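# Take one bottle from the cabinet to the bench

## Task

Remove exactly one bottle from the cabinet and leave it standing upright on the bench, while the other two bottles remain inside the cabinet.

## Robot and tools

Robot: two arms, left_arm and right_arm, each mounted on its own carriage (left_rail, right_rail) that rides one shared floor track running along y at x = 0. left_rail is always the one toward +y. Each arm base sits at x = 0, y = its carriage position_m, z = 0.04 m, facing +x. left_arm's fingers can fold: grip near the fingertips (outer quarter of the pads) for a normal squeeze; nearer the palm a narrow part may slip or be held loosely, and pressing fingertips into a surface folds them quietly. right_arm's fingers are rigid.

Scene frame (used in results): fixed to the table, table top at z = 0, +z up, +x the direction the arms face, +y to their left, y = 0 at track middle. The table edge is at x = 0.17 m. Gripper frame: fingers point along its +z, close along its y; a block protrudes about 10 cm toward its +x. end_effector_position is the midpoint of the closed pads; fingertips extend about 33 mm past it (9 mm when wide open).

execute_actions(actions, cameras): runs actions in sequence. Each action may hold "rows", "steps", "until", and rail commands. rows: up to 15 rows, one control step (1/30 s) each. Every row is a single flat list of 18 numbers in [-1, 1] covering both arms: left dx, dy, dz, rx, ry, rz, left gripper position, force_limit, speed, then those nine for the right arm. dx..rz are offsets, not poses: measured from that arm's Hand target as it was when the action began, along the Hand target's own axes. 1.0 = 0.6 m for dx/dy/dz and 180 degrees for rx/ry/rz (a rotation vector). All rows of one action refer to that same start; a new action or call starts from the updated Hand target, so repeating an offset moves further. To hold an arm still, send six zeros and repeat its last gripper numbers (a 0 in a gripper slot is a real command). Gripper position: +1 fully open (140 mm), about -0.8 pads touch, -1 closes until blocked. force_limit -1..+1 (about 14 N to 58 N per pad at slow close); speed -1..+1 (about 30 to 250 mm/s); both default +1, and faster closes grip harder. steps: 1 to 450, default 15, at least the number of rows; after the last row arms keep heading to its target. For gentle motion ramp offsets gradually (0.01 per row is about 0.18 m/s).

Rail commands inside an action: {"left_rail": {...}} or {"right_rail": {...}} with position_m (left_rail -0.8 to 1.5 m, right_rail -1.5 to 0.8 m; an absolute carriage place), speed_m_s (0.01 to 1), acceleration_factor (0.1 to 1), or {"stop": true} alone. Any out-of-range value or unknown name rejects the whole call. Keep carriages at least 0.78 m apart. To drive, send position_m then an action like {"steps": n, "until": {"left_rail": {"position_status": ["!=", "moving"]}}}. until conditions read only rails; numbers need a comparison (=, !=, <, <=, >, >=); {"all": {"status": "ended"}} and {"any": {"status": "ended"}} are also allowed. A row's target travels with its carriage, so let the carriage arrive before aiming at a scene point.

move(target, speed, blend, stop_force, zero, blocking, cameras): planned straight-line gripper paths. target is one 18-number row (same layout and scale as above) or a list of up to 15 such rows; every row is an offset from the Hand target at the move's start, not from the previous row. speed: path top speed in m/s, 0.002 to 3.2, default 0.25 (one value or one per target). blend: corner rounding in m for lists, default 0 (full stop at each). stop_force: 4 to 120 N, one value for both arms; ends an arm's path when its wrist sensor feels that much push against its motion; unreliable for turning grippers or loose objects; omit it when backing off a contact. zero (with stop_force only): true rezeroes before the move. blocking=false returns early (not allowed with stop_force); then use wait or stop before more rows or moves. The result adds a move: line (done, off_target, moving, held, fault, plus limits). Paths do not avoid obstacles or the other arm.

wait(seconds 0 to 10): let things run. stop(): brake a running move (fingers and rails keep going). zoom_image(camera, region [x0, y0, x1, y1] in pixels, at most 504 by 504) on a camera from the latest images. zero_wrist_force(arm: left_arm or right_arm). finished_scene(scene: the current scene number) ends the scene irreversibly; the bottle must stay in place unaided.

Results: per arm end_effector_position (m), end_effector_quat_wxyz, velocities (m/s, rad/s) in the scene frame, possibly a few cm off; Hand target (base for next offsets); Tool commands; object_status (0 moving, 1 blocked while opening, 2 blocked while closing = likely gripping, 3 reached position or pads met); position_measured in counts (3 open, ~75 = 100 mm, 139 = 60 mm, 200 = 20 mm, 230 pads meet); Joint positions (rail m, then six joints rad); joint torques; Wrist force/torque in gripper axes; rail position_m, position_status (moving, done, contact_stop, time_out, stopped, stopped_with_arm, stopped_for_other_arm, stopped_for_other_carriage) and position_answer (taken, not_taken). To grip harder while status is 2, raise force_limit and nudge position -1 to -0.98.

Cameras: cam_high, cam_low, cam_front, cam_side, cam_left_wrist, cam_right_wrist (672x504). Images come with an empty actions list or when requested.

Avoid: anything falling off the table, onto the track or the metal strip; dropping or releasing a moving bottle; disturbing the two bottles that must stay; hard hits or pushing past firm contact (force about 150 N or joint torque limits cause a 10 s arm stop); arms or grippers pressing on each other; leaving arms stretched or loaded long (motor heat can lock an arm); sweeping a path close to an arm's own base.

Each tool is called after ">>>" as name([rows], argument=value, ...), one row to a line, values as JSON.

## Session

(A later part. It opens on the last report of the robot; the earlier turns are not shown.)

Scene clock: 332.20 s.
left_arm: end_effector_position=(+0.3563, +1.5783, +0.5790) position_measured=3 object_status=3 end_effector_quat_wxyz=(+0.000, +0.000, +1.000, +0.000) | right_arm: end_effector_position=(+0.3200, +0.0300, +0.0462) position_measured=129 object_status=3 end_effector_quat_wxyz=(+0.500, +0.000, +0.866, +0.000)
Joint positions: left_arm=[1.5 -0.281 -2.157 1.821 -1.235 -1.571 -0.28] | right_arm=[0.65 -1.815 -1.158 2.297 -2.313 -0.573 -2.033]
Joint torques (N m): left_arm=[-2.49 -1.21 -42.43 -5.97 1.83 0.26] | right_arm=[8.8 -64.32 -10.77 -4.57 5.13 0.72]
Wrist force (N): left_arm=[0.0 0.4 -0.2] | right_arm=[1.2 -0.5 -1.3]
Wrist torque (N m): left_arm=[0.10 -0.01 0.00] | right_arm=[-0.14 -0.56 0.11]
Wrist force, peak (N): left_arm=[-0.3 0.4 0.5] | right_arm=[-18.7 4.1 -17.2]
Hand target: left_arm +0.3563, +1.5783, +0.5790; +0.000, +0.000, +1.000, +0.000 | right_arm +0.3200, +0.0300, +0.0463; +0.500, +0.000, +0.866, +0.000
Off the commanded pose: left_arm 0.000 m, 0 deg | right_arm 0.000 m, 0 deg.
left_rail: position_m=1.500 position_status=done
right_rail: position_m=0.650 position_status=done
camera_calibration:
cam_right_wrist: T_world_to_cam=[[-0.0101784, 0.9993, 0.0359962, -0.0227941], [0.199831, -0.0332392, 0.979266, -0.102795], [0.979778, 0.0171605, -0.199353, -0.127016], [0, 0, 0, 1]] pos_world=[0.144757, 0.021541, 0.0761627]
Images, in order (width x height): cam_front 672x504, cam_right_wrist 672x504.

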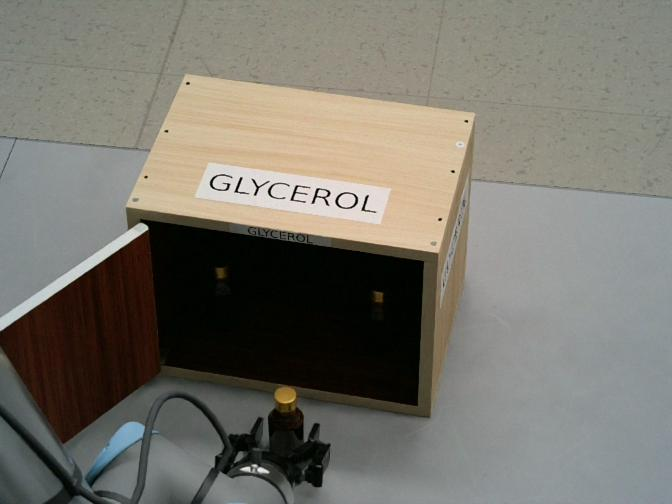

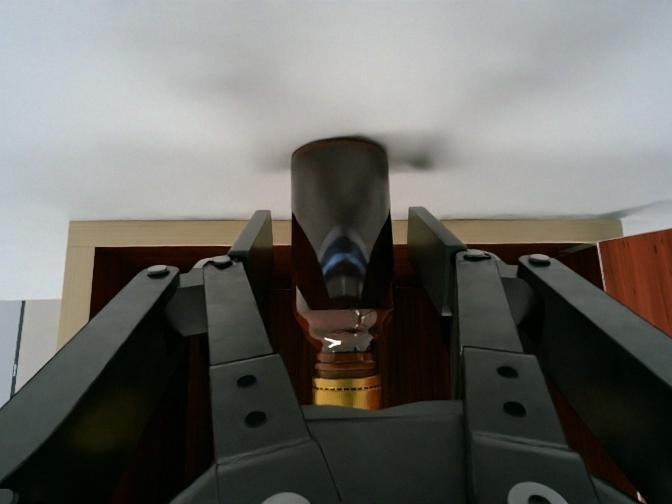

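>>> move(target=[0,0,0,0,0,0,1,1,1, 0,0,-0.25,0,0,0,0.0,-0.3,-1], speed=0.15, cameras=["cam_front","cam_side","cam_right_wrist"])

Scene clock: 337.27 s.
left_arm: end_effector_position=(+0.3563, +1.5783, +0.5790) position_measured=3 object_status=3 end_effector_quat_wxyz=(+0.000, +0.000, +1.000, +0.000) | right_arm: end_effector_position=(+0.1901, +0.0300, +0.1212) position_measured=129 object_status=3 end_effector_quat_wxyz=(+0.500, +0.000, +0.866, +0.000)
Joint positions: left_arm=[1.5 -0.281 -2.157 1.821 -1.235 -1.571 -0.28] | right_arm=[0.65 -2.019 -1.314 2.22 -1.833 -0.675 -2.337]
Joint torques (N m): left_arm=[-2.03 -1.71 -42.64 -6.09 1.75 0.45] | right_arm=[-16.17 -70.07 -43.17 0.74 -1.18 -2.3]
Wrist force (N): left_arm=[0.1 0.3 0.1] | right_arm=[1.1 -0.3 -0.8]
Wrist torque (N m): left_arm=[0.07 -0.02 0.00] | right_arm=[-0.08 -0.52 0.11]
Wrist force, peak (N): left_arm=[0.1 0.7 -0.2] | right_arm=[1.1 -0.2 -2.7]
Hand target: left_arm +0.3563, +1.5783, +0.5790; +0.000, +0.000, +1.000, +0.000 | right_arm +0.1901, +0.0300, +0.1213; +0.500, +0.000, +0.866, +0.000
Off the commanded pose: left_arm 0.000 m, 0 deg | right_arm 0.000 m, 0 deg.
left_rail: position_m=1.500 position_status=done
right_rail: position_m=0.650 position_status=done
move: done
camera_calibration:
cam_right_wrist: T_world_to_cam=[[-0.0101784, 0.9993, 0.0359962, -0.026816], [0.199831, -0.0332392, 0.979266, -0.150281], [0.979778, 0.0171605, -0.199353, 0.0152081], [0, 0, 0, 1]] pos_world=[0.0148574, 0.021541, 0.151163]
Images, in order (width x height): cam_front 672x504, cam_side 672x504, cam_right_wrist 672x504.

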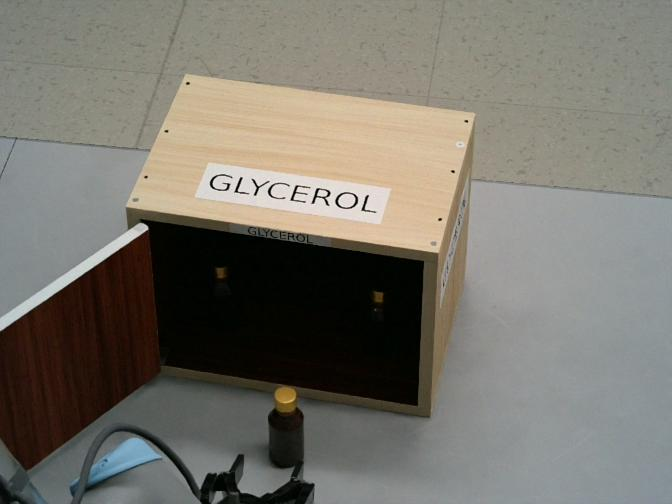

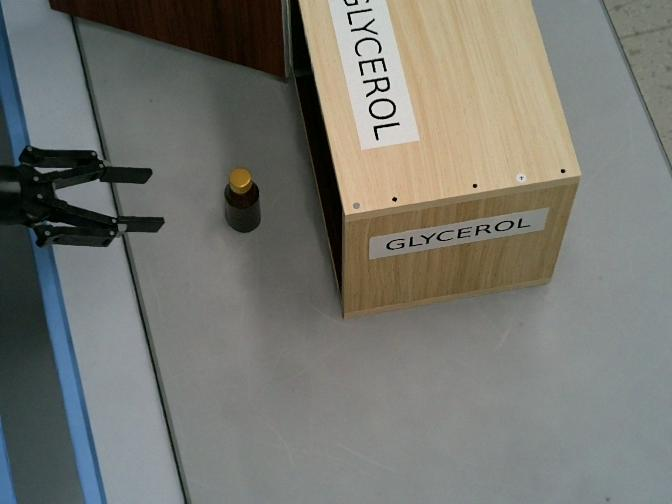

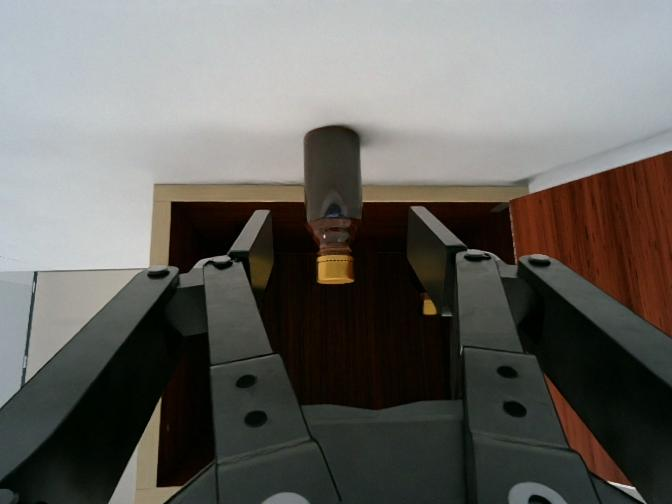

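>>> finished_scene(scene=1)

The scene is finished: the task was done.


## Next scene

The same job, from a new start.

>>> execute_actions(actions=[])

Scene clock: 0.00 s.
left_arm: end_effector_position=(+0.3563, +1.0883, +0.5790) position_measured=3 object_status=3 end_effector_quat_wxyz=(+0.000, +0.000, +1.000, +0.000) | right_arm: end_effector_position=(+0.3563, -1.0709, +0.5790) position_measured=3 object_status=3 end_effector_quat_wxyz=(+0.000, +0.000, +1.000, +0.000)
Joint positions: left_arm=[1.01 -0.281 -2.157 1.821 -1.235 -1.571 -0.28] | right_arm=[-1.15 -0.28 -2.157 1.821 -1.235 -1.571 -0.28]
Joint velocities: within noise
Joint torques (N m): no reading
Wrist force (N): no reading
Wrist torque (N m): no reading
Wrist force, peak (N): no reading
Hand target: left_arm +0.3563, +1.0883, +0.5790; +0.000, +0.000, +1.000, +0.000 | right_arm +0.3563, -1.0709, +0.5790; +0.000, +0.000, +1.000, +0.000
Tool commands: left_gripper/position=+1.0 left_gripper/force_limit=+1.0 left_gripper/speed=+1.0 right_gripper/position=+1.0 right_gripper/force_limit=+1.0 right_gripper/speed=+1.0
left_rail: position_m=1.010 position_status=done
right_rail: position_m=-1.150 position_status=done
camera_calibration:
cam_left_wrist: T_world_to_cam=[[-0.0516484, 0.998227, 0.0295959, -1.07963], [0.948651, 0.0397793, 0.313813, -0.558261], [0.312079, 0.0442841, -0.949024, 0.570363], [0, 0, 0, 1]] pos_world=[0.295835, 1.07467, 0.74843]
cam_right_wrist: T_world_to_cam=[[0.0260828, 0.9993, 0.0268167, 1.05092], [0.947951, -0.0332407, 0.316675, -0.551319], [0.317345, 0.0171611, -0.948155, 0.63218], [0, 0, 0, 1]] pos_world=[0.294593, -1.07936, 0.745812]

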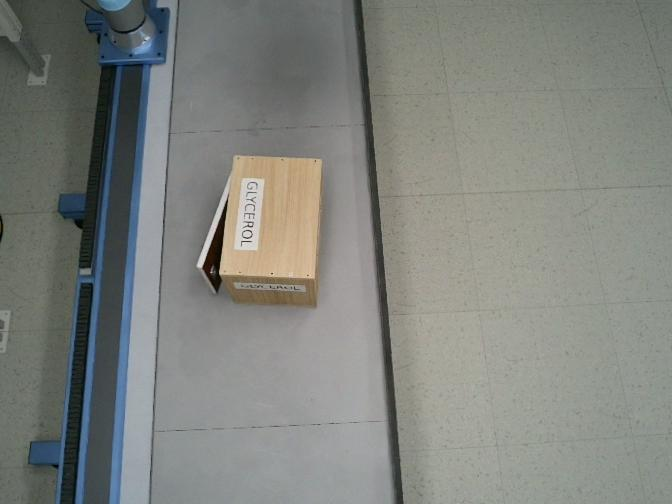

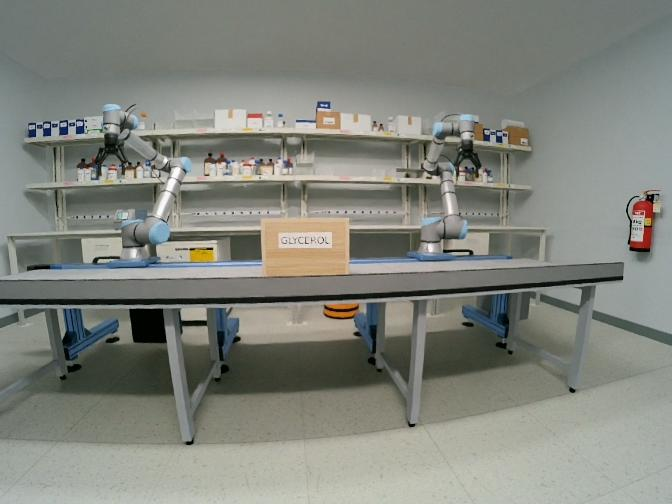

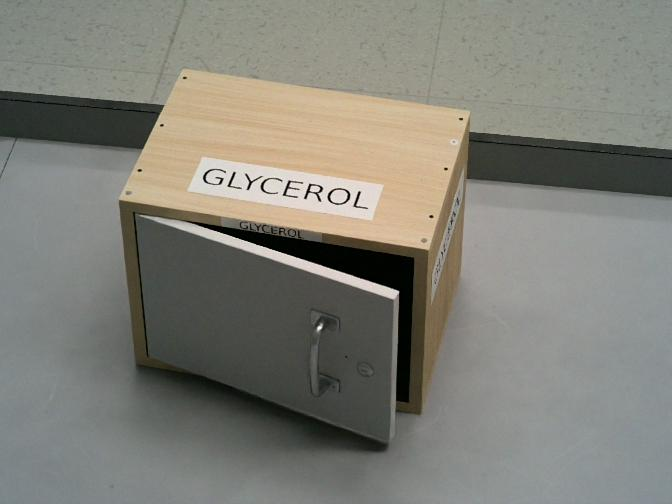

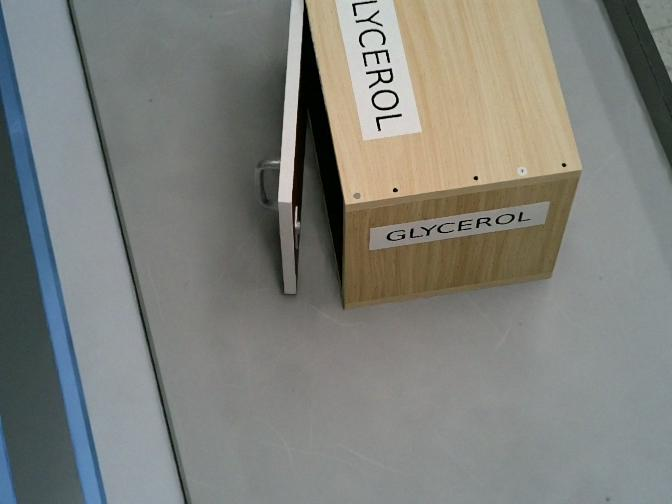

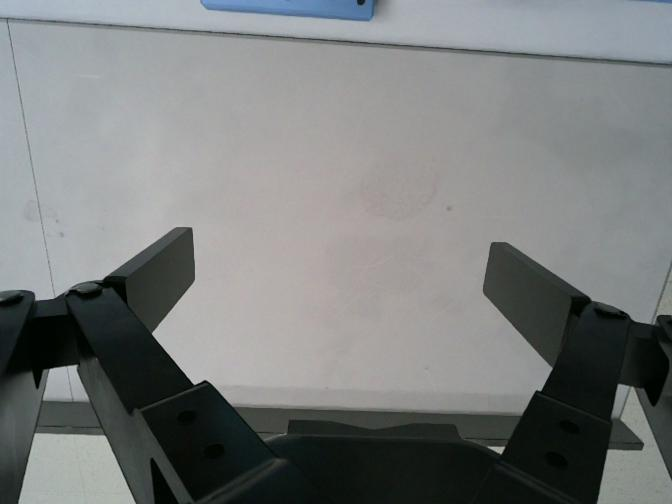

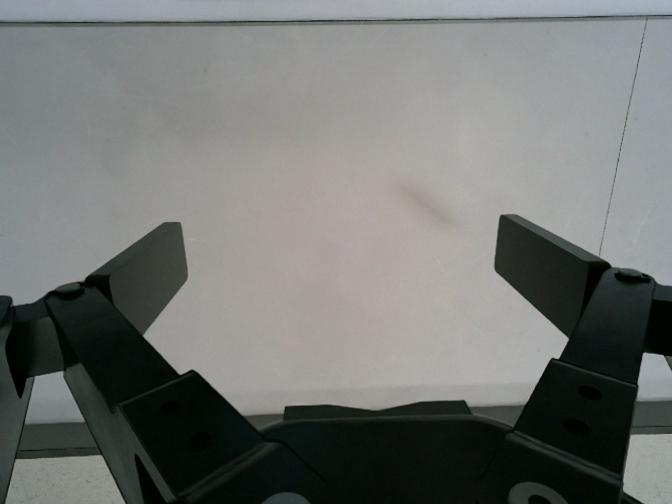

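>>> execute_actions([
  {"left_rail":{"position_m":1.5},"right_rail":{"position_m":0.65},"steps":250,"until":{"all":{"status":"ended"}}},
], cameras=[])

>>> move(target=[0,0,0,0,0,0,1,1,1, -0.0647,-1.0,0,0,0,0,-1,-1,0], speed=0.6)

>>> move([
  [0,0,0,0,0,0,1,1,1, 0,-0.58,0,0,0,0,-1,-1,0],
  [0,0,0,0,0,0,1,1,1, 0,-0.58,0.565,0,0,0,-1,-1,0],
], speed=0.4, blend=[0.03, 0], cameras=["cam_side","cam_right_wrist"])

Scene clock: 13.03 s.
left_arm: end_effector_position=(+0.3563, +1.5783, +0.5790) position_measured=3 object_status=3 end_effector_quat_wxyz=(+0.000, +0.000, +1.000, +0.000) | right_arm: end_effector_position=(+0.3563, +0.7286, +0.5790) position_measured=3 object_status=3 end_effector_quat_wxyz=(+0.000, +0.000, +1.000, +0.000)
Joint positions: left_arm=[1.5 -0.281 -2.157 1.821 -1.235 -1.571 -0.28] | right_arm=[0.65 -0.28 -2.157 1.821 -1.235 -1.571 -0.28]
Joint torques (N m): left_arm=[-1.2 2.76 -45.79 -5.33 0.34 0.44] | right_arm=[-0.12 -0.5 -47.69 -4.25 0.11 0.34]
Wrist force (N): left_arm=[0.3 0.2 0.0] | right_arm=[0.1 0.2 -0.2]
Wrist torque (N m): left_arm=[0.04 -0.05 0.00] | right_arm=[0.03 -0.01 0.00]
Wrist force, peak (N): left_arm=[0.1 1.8 0.1] | right_arm=[-0.1 -1.8 0.0]
Hand target: left_arm +0.3563, +1.5783, +0.5790; +0.000, +0.000, +1.000, +0.000 | right_arm +0.3563, +0.7286, +0.5790; +0.000, +0.000, +1.000, +0.000
Tool commands: left_gripper/position=+1.0 left_gripper/force_limit=+1.0 left_gripper/speed=+1.0 right_gripper/position=+1.0 right_gripper/force_limit=+1.0 right_gripper/speed=+1.0
left_rail: position_m=1.500 position_status=done
right_rail: position_m=0.650 position_status=done
No camera images: "cameras" was empty.

Scene clock: 14.80 s.
left_arm: end_effector_position=(+0.3563, +1.5783, +0.5790) position_measured=3 object_status=3 end_effector_quat_wxyz=(+0.000, +0.000, +1.000, +0.000) | right_arm: end_effector_position=(+0.3951, +0.1287, +0.5790) position_measured=233 object_status=3 end_effector_quat_wxyz=(+0.000, +0.000, +1.000, +0.000)
Joint positions: left_arm=[1.5 -0.281 -2.157 1.821 -1.235 -1.571 -0.28] | right_arm=[0.65 -1.192 -1.659 1.503 -1.415 -1.571 -1.192]
Joint torques (N m): left_arm=[-2.12 1.04 -45.79 -5.1 0.47 0.18] | right_arm=[-16.22 -24.8 -60.15 -1.71 1.92 -2.48]
Wrist force (N): left_arm=[0.0 0.0 0.2] | right_arm=[0.0 -0.6 -0.3]
Wrist torque (N m): left_arm=[-0.02 0.01 0.00] | right_arm=[-0.11 0.01 0.06]
Wrist force, peak (N): left_arm=[0.2 0.6 0.3] | right_arm=[-0.1 -4.9 0.1]
Hand target: left_arm +0.3563, +1.5783, +0.5790; +0.000, +0.000, +1.000, +0.000 | right_arm +0.3952, +0.1286, +0.5790; +0.000, +0.000, +1.000, +0.000
Off the commanded pose: left_arm 0.000 m, 0 deg | right_arm 0.000 m, 0 deg.
left_rail: position_m=1.500 position_status=done
right_rail: position_m=0.650 position_status=done
move: done

Scene clock: 17.23 s.
left_arm: end_effector_position=(+0.3563, +1.5783, +0.5790) position_measured=3 object_status=3 end_effector_quat_wxyz=(+0.000, +0.000, +1.000, +0.000) | right_arm: end_effector_position=(+0.3952, -0.2194, +0.2401) position_measured=233 object_status=3 end_effector_quat_wxyz=(+0.000, +0.000, +1.000, +0.000)
Joint positions: left_arm=[1.5 -0.281 -2.157 1.821 -1.235 -1.571 -0.28] | right_arm=[0.65 -1.328 -1.099 1.43 -1.902 -1.571 -1.328]
Joint torques (N m): left_arm=[-0.66 3 -46.47 -4.93 0.22 0.14] | right_arm=[-8.67 -67.7 -38.15 -7.77 2.47 -0.87]
Wrist force (N): left_arm=[0.0 0.1 0.0] | right_arm=[-0.4 0.2 -0.4]
Wrist torque (N m): left_arm=[0.01 0.01 0.00] | right_arm=[0.07 0.09 0.10]
Wrist force, peak (N): left_arm=[0.0 0.7 0.2] | right_arm=[-0.3 -3.1 -3.4]
Hand target: left_arm +0.3563, +1.5783, +0.5790; +0.000, +0.000, +1.000, +0.000 | right_arm +0.3952, -0.2194, +0.2400; +0.000, +0.000, +1.000, +0.000
Off the commanded pose: left_arm 0.000 m, 0 deg | right_arm 0.000 m, 0 deg.
left_rail: position_m=1.500 position_status=done
right_rail: position_m=0.650 position_status=done
move: done
camera_calibration:
cam_right_wrist: T_world_to_cam=[[0.0261148, 0.999302, 0.026722, 0.20812], [0.94795, -0.033241, 0.316679, -0.452475], [0.317346, 0.0170611, -0.948156, 0.283902], [0, 0, 0, 1]] pos_world=[0.333393, -0.227859, 0.406912]
Images, in order (width x height): cam_side 672x504, cam_right_wrist 672x504.

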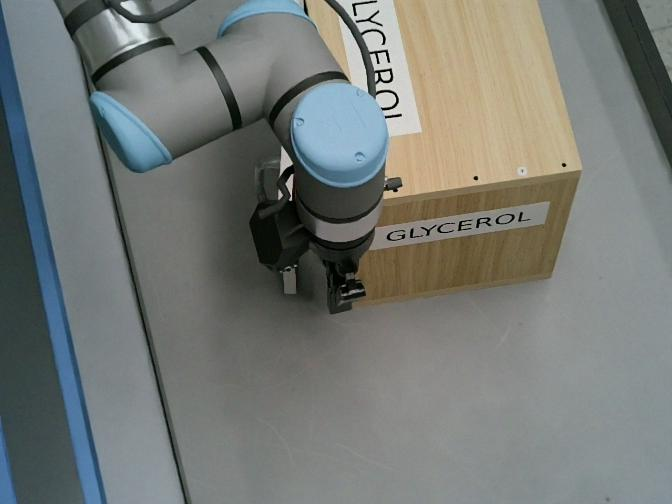

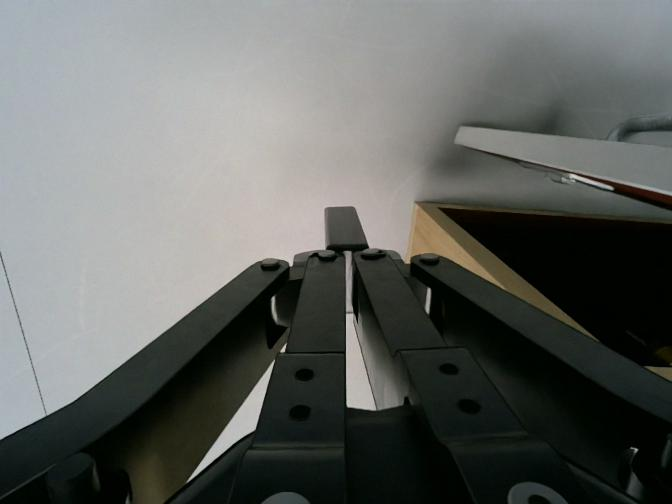

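>>> move(target=[0,0,0,0,0,0,1,1,1, 0,0.2357,0,0,0,0,-1,-1,0], speed=0.14, stop_force=25, cameras=["cam_side"])

Scene clock: 40.60 s.
left_arm: end_effector_position=(+0.3563, +1.5783, +0.5790) position_measured=3 object_status=3 end_effector_quat_wxyz=(+0.000, +0.000, +1.000, +0.000) | right_arm: end_effector_position=(+0.3952, -0.0780, +0.2400) position_measured=233 object_status=3 end_effector_quat_wxyz=(+0.000, +0.000, +1.000, +0.000)
Joint positions: left_arm=[1.5 -0.281 -2.157 1.821 -1.235 -1.571 -0.28] | right_arm=[0.65 -1.285 -1.295 1.709 -1.984 -1.571 -1.285]
Joint torques (N m): left_arm=[-1.27 1.85 -46.56 -5.34 0.29 0.18] | right_arm=[15.1 -92.03 -34.36 -7.14 0 1.91]
Wrist force (N): left_arm=[0.0 0.3 0.4] | right_arm=[-1.9 -2.2 -0.9]
Wrist torque (N m): left_arm=[0.06 0.00 0.00] | right_arm=[-0.13 0.06 -0.02]
Wrist force, peak (N): left_arm=[0.2 0.5 0.3] | right_arm=[-1.9 -2.0 -2.1]
Hand target: left_arm +0.3563, +1.5783, +0.5790; +0.000, +0.000, +1.000, +0.000 | right_arm +0.3952, -0.0780, +0.2400; +0.000, +0.000, +1.000, +0.000
Off the commanded pose: left_arm 0.000 m, 0 deg | right_arm 0.000 m, 0 deg.
left_rail: position_m=1.500 position_status=done
right_rail: position_m=0.650 position_status=done
move: done
Images, in order (width x height): cam_side 672x504.

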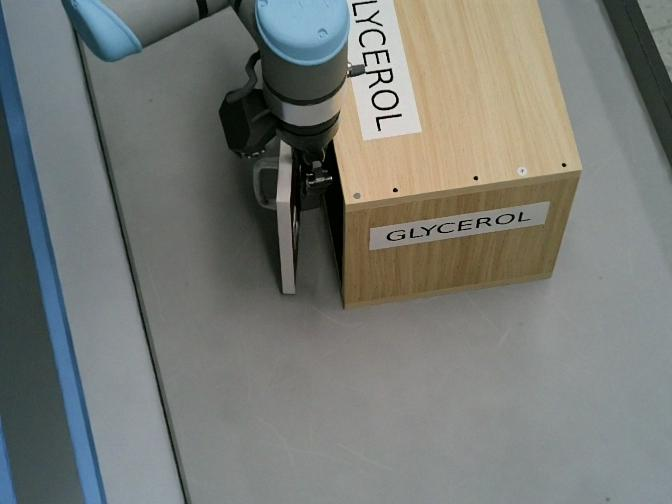

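>>> move([
  [0,0,0,0,0,0,1,1,1, 0.1042,0.0297,0,0,0,0,-1,-1,0],
  [0,0,0,0,0,0,1,1,1, 0.222,0.1002,0,0,0,0,-1,-1,0],
  [0,0,0,0,0,0,1,1,1, 0.3177,0.1988,0,0,0,0,-1,-1,0],
  [0,0,0,0,0,0,1,1,1, 0.3845,0.3188,0,0,0,0,-1,-1,0],
  [0,0,0,0,0,0,1,1,1, 0.4182,0.4518,0,0,0,0,-1,-1,0],
  [0,0,0,0,0,0,1,1,1, 0.416,0.5892,0,0,0,0,-1,-1,0],
  [0,0,0,0,0,0,1,1,1, 0.3747,0.7297,0,0,0,0,-1,-1,0],
], speed=[0.1,0.14,0.14,0.14,0.14,0.14,0.1], blend=[0.015,0.015,0.015,0.015,0.015,0.015,0], stop_force=40, cameras=["cam_high"])

Scene clock: 52.37 s.
left_arm: end_effector_position=(+0.3563, +1.5783, +0.5790) position_measured=3 object_status=3 end_effector_quat_wxyz=(+0.000, +0.000, +1.000, +0.000) | right_arm: end_effector_position=(+0.1704, +0.3598, +0.2400) position_measured=233 object_status=3 end_effector_quat_wxyz=(+0.000, +0.000, +1.000, +0.000)
Joint positions: left_arm=[1.5 -0.281 -2.157 1.821 -1.235 -1.571 -0.28] | right_arm=[0.65 -1.584 -2.267 2.461 -1.765 -1.571 -1.584]
Joint torques (N m): left_arm=[-1.9 0.93 -46.5 -5.57 0.35 0.29] | right_arm=[15.66 -10.44 -37.38 -0.94 -1.07 1.69]
Wrist force (N): left_arm=[0.0 0.3 0.2] | right_arm=[0.0 -2.8 -1.4]
Wrist torque (N m): left_arm=[0.06 0.00 0.00] | right_arm=[-0.23 0.05 0.00]
Wrist force, peak (N): left_arm=[-0.2 0.6 0.3] | right_arm=[-3.4 -1.0 -7.8]
Hand target: left_arm +0.3563, +1.5783, +0.5790; +0.000, +0.000, +1.000, +0.000 | right_arm +0.1704, +0.3598, +0.2400; +0.000, +0.000, +1.000, +0.000
Off the commanded pose: left_arm 0.000 m, 0 deg | right_arm 0.000 m, 0 deg.
left_rail: position_m=1.500 position_status=done
right_rail: position_m=0.650 position_status=done
move: done
Images, in order (width x height): cam_high 672x504.

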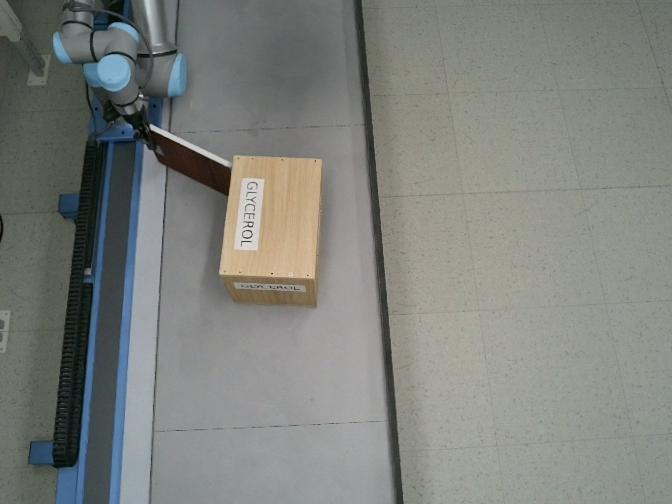

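>>> move([
  [0,0,0,0,0,0,1,1,1, 0,-0.25,-0.1,0,0,0,-1,-1,0],
  [0,0,0,0,0,0,1,1,1, -0.266,-0.5163,0.1167,0,-0.3333,0,1,-1,1],
], speed=[0.25,0.35], blend=[0.03,0], cameras=["cam_front","cam_right_wrist"])

Scene clock: 61.77 s.
left_arm: end_effector_position=(+0.3563, +1.5783, +0.5790) position_measured=3 object_status=3 end_effector_quat_wxyz=(+0.000, +0.000, +1.000, +0.000) | right_arm: end_effector_position=(+0.3300, +0.0500, +0.1700) position_measured=3 object_status=3 end_effector_quat_wxyz=(+0.500, +0.000, +0.866, +0.000)
Joint positions: left_arm=[1.5 -0.281 -2.157 1.821 -1.235 -1.571 -0.28] | right_arm=[0.65 -1.806 -1.408 2.287 -2.065 -0.57 -2.019]
Joint torques (N m): left_arm=[-3.3 3.18 -46.62 -5.46 0.59 0.33] | right_arm=[12.34 -24.75 -43.24 -0.66 5.09 -1.8]
Wrist force (N): left_arm=[-0.1 0.5 0.4] | right_arm=[0.7 -0.6 -1.7]
Wrist torque (N m): left_arm=[0.10 0.01 0.00] | right_arm=[-0.13 -0.50 0.22]
Wrist force, peak (N): left_arm=[0.0 0.6 0.3] | right_arm=[0.5 -2.5 -2.8]
Hand target: left_arm +0.3563, +1.5783, +0.5790; +0.000, +0.000, +1.000, +0.000 | right_arm +0.3300, +0.0500, +0.1700; +0.500, +0.000, +0.866, +0.000
Off the commanded pose: left_arm 0.000 m, 0 deg | right_arm 0.000 m, 0 deg.
left_rail: position_m=1.500 position_status=done
right_rail: position_m=0.650 position_status=done
move: done
camera_calibration:
cam_right_wrist: T_world_to_cam=[[-0.0101784, 0.9993, 0.0359962, -0.0471357], [0.199831, -0.0332392, 0.979266, -0.225341], [0.979778, 0.0171605, -0.199353, -0.11238], [0, 0, 0, 1]] pos_world=[0.154657, 0.041541, 0.199963]
Images, in order (width x height): cam_front 672x504, cam_right_wrist 672x504.

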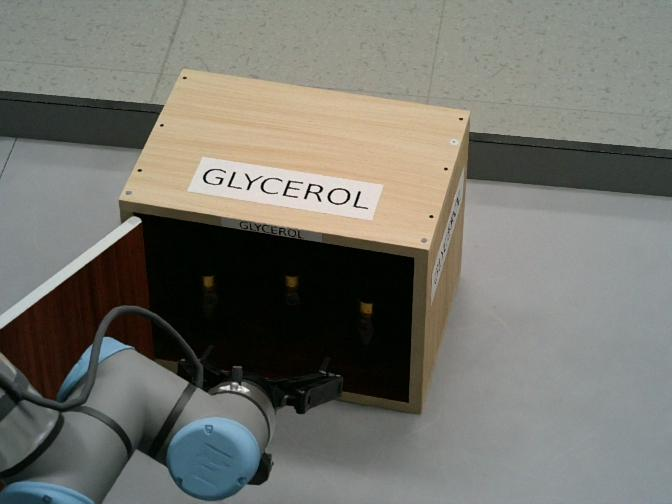

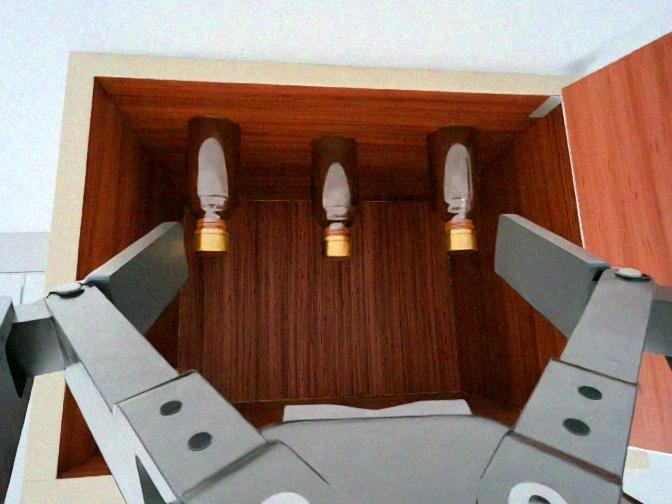

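>>> move(target=[0,0,0,0,0,0,1,1,1, -0.0036,-0.035,0.0229,0.1443,0,0.0833,0.0,-0.3,1], speed=0.4, cameras=["cam_right_wrist"])

Scene clock: 113.23 s.
left_arm: end_effector_position=(+0.3563, +1.5783, +0.5790) position_measured=3 object_status=3 end_effector_quat_wxyz=(+0.000, +0.000, +1.000, +0.000) | right_arm: end_effector_position=(+0.3429, +0.0290, +0.1650) position_measured=129 object_status=3 end_effector_quat_wxyz=(+0.483, +0.224, +0.837, -0.129)
Joint positions: left_arm=[1.5 -0.281 -2.157 1.821 -1.235 -1.571 -0.28] | right_arm=[0.65 -1.758 -1.319 2.547 -3.317 -0.614 -0.961]
Joint torques (N m): left_arm=[-1.45 2.31 -46.92 -5.68 0.64 0.55] | right_arm=[13.61 -21.32 -12.47 -7.86 -0.86 1.92]
Wrist force (N): left_arm=[0.0 0.0 0.2] | right_arm=[1.0 -0.4 -1.7]
Wrist torque (N m): left_arm=[0.00 0.00 0.00] | right_arm=[-0.14 -0.49 0.07]
Wrist force, peak (N): left_arm=[0.1 0.5 0.6] | right_arm=[0.5 -1.9 -2.5]
Hand target: left_arm +0.3563, +1.5783, +0.5790; +0.000, +0.000, +1.000, +0.000 | right_arm +0.3430, +0.0290, +0.1650; +0.483, +0.224, +0.837, -0.129
Off the commanded pose: left_arm 0.000 m, 0 deg | right_arm 0.000 m, 0 deg.
left_rail: position_m=1.500 position_status=done
right_rail: position_m=0.650 position_status=done
move: done
camera_calibration:
cam_right_wrist: T_world_to_cam=[[0.490679, 0.870595, 0.0360347, -0.193937], [0.156452, -0.128711, 0.979263, -0.206083], [0.85718, -0.474866, -0.199362, -0.0693985], [0, 0, 0, 1]] pos_world=[0.18689, 0.109361, 0.194963]
Images, in order (width x height): cam_right_wrist 672x504.

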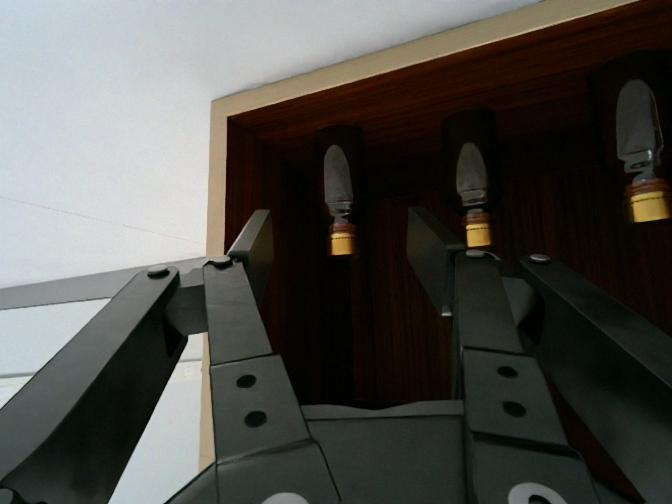

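>>> move(target=[0,0,0,0,0,0,1,1,1, 0.0006,0.0132,0.3324,0,0,0,0.0,-0.3,1], speed=0.14, stop_force=20, cameras=["cam_right_wrist"])

Scene clock: 147.47 s.
left_arm: end_effector_position=(+0.3563, +1.5783, +0.5790) position_measured=3 object_status=3 end_effector_quat_wxyz=(+0.000, +0.000, +1.000, +0.000) | right_arm: end_effector_position=(+0.4964, -0.0504, +0.0650) position_measured=129 object_status=3 end_effector_quat_wxyz=(+0.483, +0.224, +0.837, -0.129)
Joint positions: left_arm=[1.5 -0.281 -2.157 1.821 -1.235 -1.571 -0.28] | right_arm=[0.65 -1.453 -0.918 2.274 -3.73 -0.804 -0.59]
Joint torques (N m): left_arm=[-2.37 2.16 -46.69 -5.67 0.72 0.25] | right_arm=[11.94 -49.59 -24.66 -7.47 -1.68 1.95]
Wrist force (N): left_arm=[0.0 0.3 0.1] | right_arm=[0.7 -0.5 -2.1]
Wrist torque (N m): left_arm=[0.05 0.01 0.00] | right_arm=[-0.14 -0.46 0.08]
Wrist force, peak (N): left_arm=[0.0 0.6 0.4] | right_arm=[1.4 -0.1 -3.4]
Hand target: left_arm +0.3563, +1.5783, +0.5790; +0.000, +0.000, +1.000, +0.000 | right_arm +0.4964, -0.0504, +0.0650; +0.483, +0.224, +0.837, -0.129
Off the commanded pose: left_arm 0.000 m, 0 deg | right_arm 0.000 m, 0 deg.
left_rail: position_m=1.500 position_status=done
right_rail: position_m=0.650 position_status=done
move: done
camera_calibration:
cam_right_wrist: T_world_to_cam=[[0.490754, 0.870554, 0.0360175, -0.196501], [0.156441, -0.128705, 0.979266, -0.142373], [0.857139, -0.474944, -0.199353, -0.258515], [0, 0, 0, 1]] pos_world=[0.34029, 0.0299605, 0.0949627]
Images, in order (width x height): cam_right_wrist 672x504.

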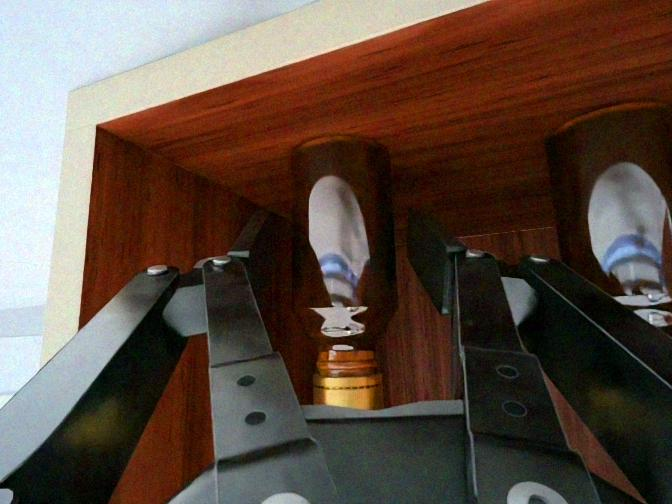

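>>> execute_actions([
  {"rows":[[0,0,0,0,0,0,1,1,1, 0,0,0,0,0,0,-1,-0.3,-1]],"steps":70},
], cameras=["cam_right_wrist"])

Scene clock: 153.00 s.
left_arm: end_effector_position=(+0.3563, +1.5783, +0.5790) position_measured=3 object_status=3 end_effector_quat_wxyz=(+0.000, +0.000, +1.000, +0.000) | right_arm: end_effector_position=(+0.4964, -0.0504, +0.0650) position_measured=162 object_status=2 end_effector_quat_wxyz=(+0.483, +0.224, +0.837, -0.129)
Joint positions: left_arm=[1.5 -0.281 -2.157 1.821 -1.235 -1.571 -0.28] | right_arm=[0.65 -1.453 -0.918 2.274 -3.73 -0.804 -0.59]
Joint torques (N m): left_arm=[-0.81 0.74 -46.92 -5.8 0.85 0.32] | right_arm=[9.13 -48.49 -22.45 -3.49 -0.51 1.93]
Wrist force (N): left_arm=[0.2 0.4 0.4] | right_arm=[-0.3 -0.4 -3.9]
Wrist torque (N m): left_arm=[0.08 -0.04 0.00] | right_arm=[-0.15 -0.45 0.12]
Wrist force, peak (N): left_arm=[-0.2 0.7 0.3] | right_arm=[-0.8 -0.4 -4.9]
Hand target: left_arm +0.3563, +1.5783, +0.5790; +0.000, +0.000, +1.000, +0.000 | right_arm +0.4964, -0.0504, +0.0650; +0.483, +0.224, +0.837, -0.129
Off the commanded pose: left_arm 0.000 m, 0 deg | right_arm 0.000 m, 0 deg.
left_rail: position_m=1.500 position_status=done
right_rail: position_m=0.650 position_status=done
camera_calibration:
cam_right_wrist: T_world_to_cam=[[0.49074, 0.870565, 0.0359317, -0.196488], [0.156483, -0.128628, 0.979269, -0.14239], [0.857139, -0.474944, -0.199352, -0.258515], [0, 0, 0, 1]] pos_world=[0.34029, 0.0299601, 0.0949627]
Images, in order (width x height): cam_right_wrist 672x504.

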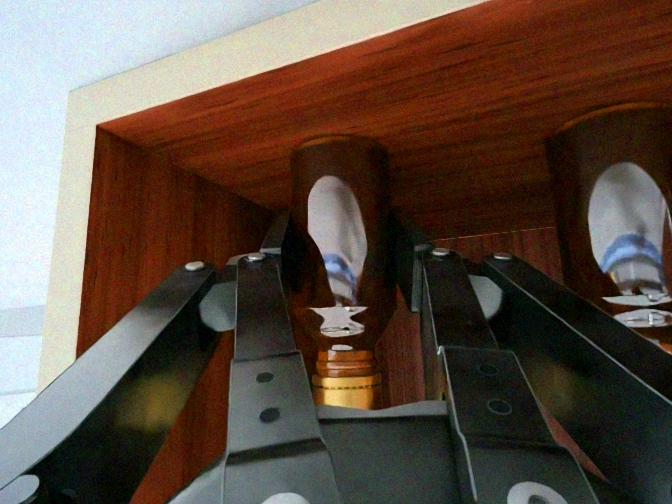

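>>> move([
  [0,0,0,0,0,0,1,1,1, -0.0375,0,-0.0217,0,0,0,-1,-0.3,-1],
  [0,0,0,0,0,0,1,1,1, 0.0922,-0.1392,-0.246,0,0,0,-1,-0.3,-1],
  [0,0,0,0,0,0,1,1,1, 0.1368,-0.1392,-0.2202,0,0,0,-1,-0.3,-1],
], speed=[0.07,0.2,0.1], blend=[0.01,0.015,0], cameras=["cam_front","cam_right_wrist"])

Scene clock: 175.77 s.
left_arm: end_effector_position=(+0.3563, +1.5783, +0.5790) position_measured=3 object_status=3 end_effector_quat_wxyz=(+0.000, +0.000, +1.000, +0.000) | right_arm: end_effector_position=(+0.3200, -0.0450, +0.0600) position_measured=162 object_status=2 end_effector_quat_wxyz=(+0.483, +0.224, +0.837, -0.129)
Joint positions: left_arm=[1.5 -0.281 -2.157 1.821 -1.235 -1.571 -0.28] | right_arm=[0.65 -1.775 -1.004 2.419 -3.483 -0.605 -0.987]
Joint torques (N m): left_arm=[-1.78 1.92 -46.26 -5.92 1.03 0.27] | right_arm=[-12.6 -41.9 -22.88 -8.23 5.38 0.41]
Wrist force (N): left_arm=[0.2 0.4 0.4] | right_arm=[3.6 -0.2 -1.1]
Wrist torque (N m): left_arm=[0.07 -0.03 0.00] | right_arm=[-0.09 -0.59 0.25]
Wrist force, peak (N): left_arm=[-0.1 0.0 0.6] | right_arm=[-0.9 -0.4 -5.0]
Hand target: left_arm +0.3563, +1.5783, +0.5790; +0.000, +0.000, +1.000, +0.000 | right_arm +0.3200, -0.0450, +0.0599; +0.483, +0.224, +0.837, -0.129
Off the commanded pose: left_arm 0.000 m, 0 deg | right_arm 0.000 m, 0 deg.
left_rail: position_m=1.500 position_status=done
right_rail: position_m=0.650 position_status=done
move: done
camera_calibration:
cam_right_wrist: T_world_to_cam=[[0.490658, 0.870612, 0.0359017, -0.114428], [0.156517, -0.128592, 0.979268, -0.109202], [0.85718, -0.474866, -0.199361, -0.105757], [0, 0, 0, 1]] pos_world=[0.16389, 0.0353601, 0.0899627]
Images, in order (width x height): cam_front 672x504, cam_right_wrist 672x504.

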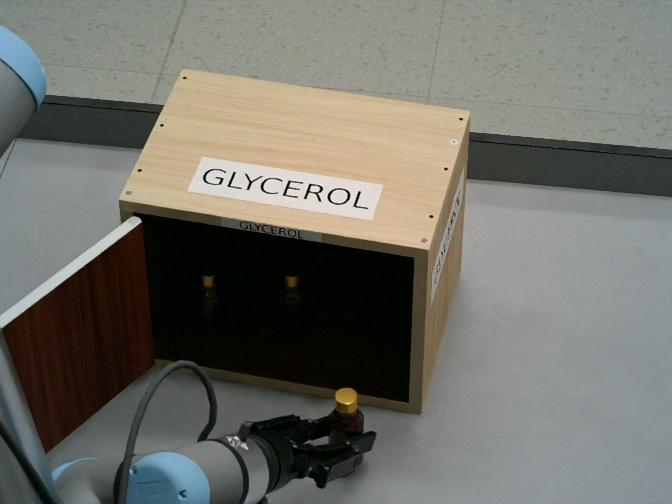

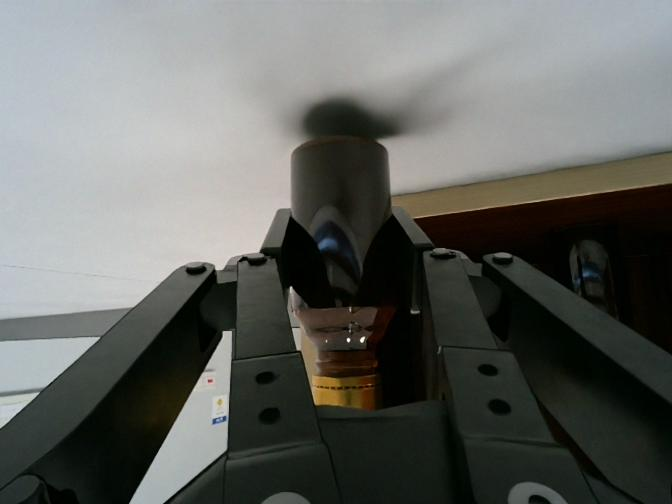

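>>> move(target=[0,0,0,0,0,0,1,1,1, 0.0318,0,0.0183,0,0,0,-1,-0.3,-1], speed=0.012, stop_force=5)

Scene clock: 182.93 s.
left_arm: end_effector_position=(+0.3563, +1.5783, +0.5790) position_measured=3 object_status=3 end_effector_quat_wxyz=(+0.000, +0.000, +1.000, +0.000) | right_arm: end_effector_position=(+0.3199, -0.0450, +0.0468) position_measured=162 object_status=2 end_effector_quat_wxyz=(+0.483, +0.224, +0.837, -0.129)
Joint positions: left_arm=[1.5 -0.281 -2.157 1.821 -1.235 -1.571 -0.28] | right_arm=[0.65 -1.775 -0.972 2.416 -3.512 -0.605 -0.987]
Joint torques (N m): left_arm=[-1.97 2.31 -46.98 -5.84 1.06 0.32] | right_arm=[-7.84 -82.07 -1.46 -2.44 1.15 -2.05]
Wrist force (N): left_arm=[0.0 0.2 0.4] | right_arm=[1.6 -0.4 -1.7]
Wrist torque (N m): left_arm=[0.03 0.02 0.00] | right_arm=[-0.07 -0.60 0.26]
Wrist force, peak (N): left_arm=[0.6 0.3 0.3] | right_arm=[-13.8 0.6 -13.3]
Hand target: left_arm +0.3563, +1.5783, +0.5790; +0.000, +0.000, +1.000, +0.000 | right_arm +0.3199, -0.0450, +0.0468; +0.483, +0.224, +0.837, -0.129 (not the last commanded pose)
Off the commanded pose: left_arm 0.000 m, 0 deg | right_arm 0.009 m, 0 deg.
left_rail: position_m=1.500 position_status=done
right_rail: position_m=0.650 position_status=done
move: contact (right_arm)

>>> execute_actions([
  {"rows":[[0,0,0,0,0,0,1,1,1, 0.0007,0,0.0004,0,0,0,-1,-0.3,-1]],"steps":12},
  {"rows":[[0,0,0,0,0,0,1,1,1, 0,0,0,0,0,0,0.0,-0.3,-1]],"steps":40},
], cameras=["cam_right_wrist"])

Scene clock: 188.43 s.
left_arm: end_effector_position=(+0.3563, +1.5783, +0.5790) position_measured=3 object_status=3 end_effector_quat_wxyz=(+0.000, +0.000, +1.000, +0.000) | right_arm: end_effector_position=(+0.3199, -0.0450, +0.0463) position_measured=129 object_status=3 end_effector_quat_wxyz=(+0.483, +0.224, +0.837, -0.129)
Joint positions: left_arm=[1.5 -0.281 -2.157 1.821 -1.235 -1.571 -0.28] | right_arm=[0.65 -1.775 -0.971 2.416 -3.513 -0.605 -0.987]
Joint torques (N m): left_arm=[-0.31 1.27 -46.82 -6.15 0.96 0.43] | right_arm=[6.7 -62.29 -17.79 -1.82 -1 -1.7]
Wrist force (N): left_arm=[0.0 0.4 0.4] | right_arm=[0.8 -0.3 -2.1]
Wrist torque (N m): left_arm=[0.08 0.00 0.00] | right_arm=[-0.10 -0.50 0.24]
Wrist force, peak (N): left_arm=[0.1 0.2 0.7] | right_arm=[-13.7 -1.8 -16.8]
Hand target: left_arm +0.3563, +1.5783, +0.5790; +0.000, +0.000, +1.000, +0.000 | right_arm +0.3199, -0.0450, +0.0463; +0.483, +0.224, +0.837, -0.129
Off the commanded pose: left_arm 0.000 m, 0 deg | right_arm 0.000 m, 0 deg.
left_rail: position_m=1.500 position_status=done
right_rail: position_m=0.650 position_status=done
camera_calibration:
cam_right_wrist: T_world_to_cam=[[0.490679, 0.870595, 0.0360347, -0.11395], [0.156452, -0.128711, 0.979263, -0.0957708], [0.85718, -0.474866, -0.199362, -0.108488], [0, 0, 0, 1]] pos_world=[0.16389, 0.0353607, 0.0762627]
Images, in order (width x height): cam_right_wrist 672x504.

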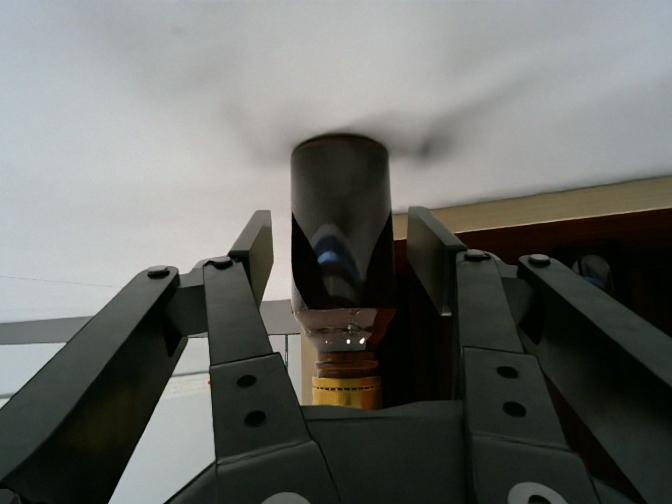

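>>> move(target=[0,0,0,0,0,0,1,1,1, 0,0,-0.2,0,0,0,0.0,-0.3,-1], speed=0.15, cameras=["cam_front","cam_right_wrist"])

Scene clock: 195.70 s.
left_arm: end_effector_position=(+0.3563, +1.5783, +0.5790) position_measured=3 object_status=3 end_effector_quat_wxyz=(+0.000, +0.000, +1.000, +0.000) | right_arm: end_effector_position=(+0.2299, +0.0069, +0.1063) position_measured=129 object_status=3 end_effector_quat_wxyz=(+0.483, +0.224, +0.837, -0.129)
Joint positions: left_arm=[1.5 -0.281 -2.157 1.821 -1.235 -1.571 -0.28] | right_arm=[0.65 -1.981 -1.255 2.548 -3.057 -0.535 -1.347]
Joint torques (N m): left_arm=[-0.66 1.82 -47.15 -6.15 0.9 0.71] | right_arm=[-15.08 -62.72 -27.73 -1.97 5.42 -1.88]
Wrist force (N): left_arm=[0.0 -0.1 0.4] | right_arm=[0.9 -0.8 -1.6]
Wrist torque (N m): left_arm=[-0.03 -0.01 0.00] | right_arm=[-0.19 -0.48 0.24]
Wrist force, peak (N): left_arm=[0.2 0.1 0.7] | right_arm=[1.1 -0.5 -3.3]
Hand target: left_arm +0.3563, +1.5783, +0.5790; +0.000, +0.000, +1.000, +0.000 | right_arm +0.2299, +0.0069, +0.1063; +0.483, +0.224, +0.837, -0.129
Off the commanded pose: left_arm 0.000 m, 0 deg | right_arm 0.000 m, 0 deg.
left_rail: position_m=1.500 position_status=done
right_rail: position_m=0.650 position_status=done
move: done
camera_calibration:
cam_right_wrist: T_world_to_cam=[[0.490754, 0.870554, 0.0360175, -0.117135], [0.156441, -0.128705, 0.979266, -0.133766], [0.857139, -0.474944, -0.199353, 0.00527426], [0, 0, 0, 1]] pos_world=[0.0738899, 0.0872605, 0.136263]
Images, in order (width x height): cam_front 672x504, cam_right_wrist 672x504.

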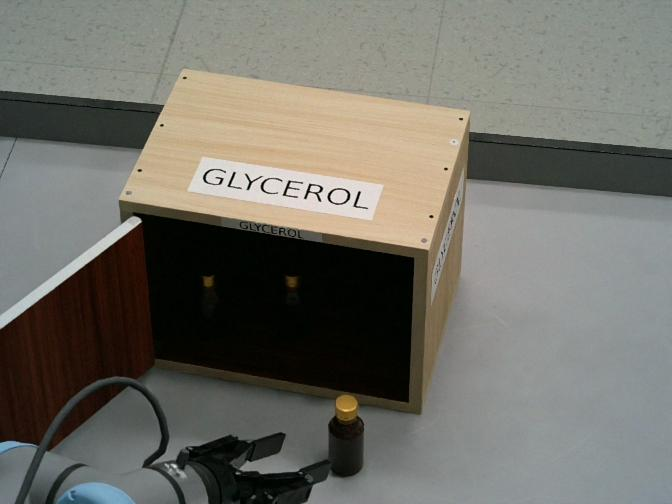

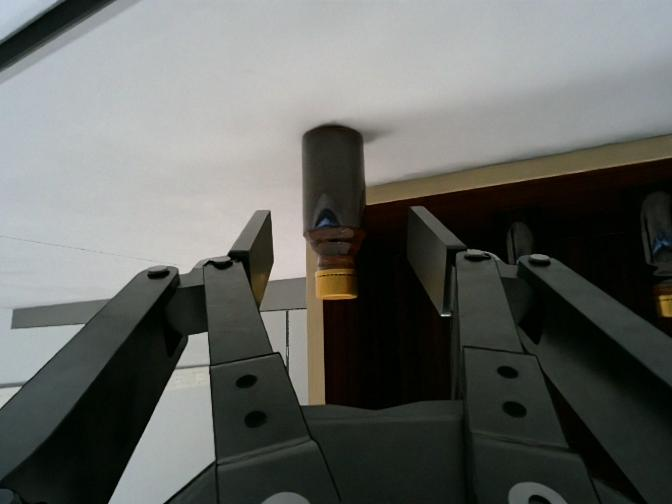

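Bottle stands clear on the bench; the other two remain upright inside.

>>> finished_scene(scene=2)

The scene is finished: the task was done.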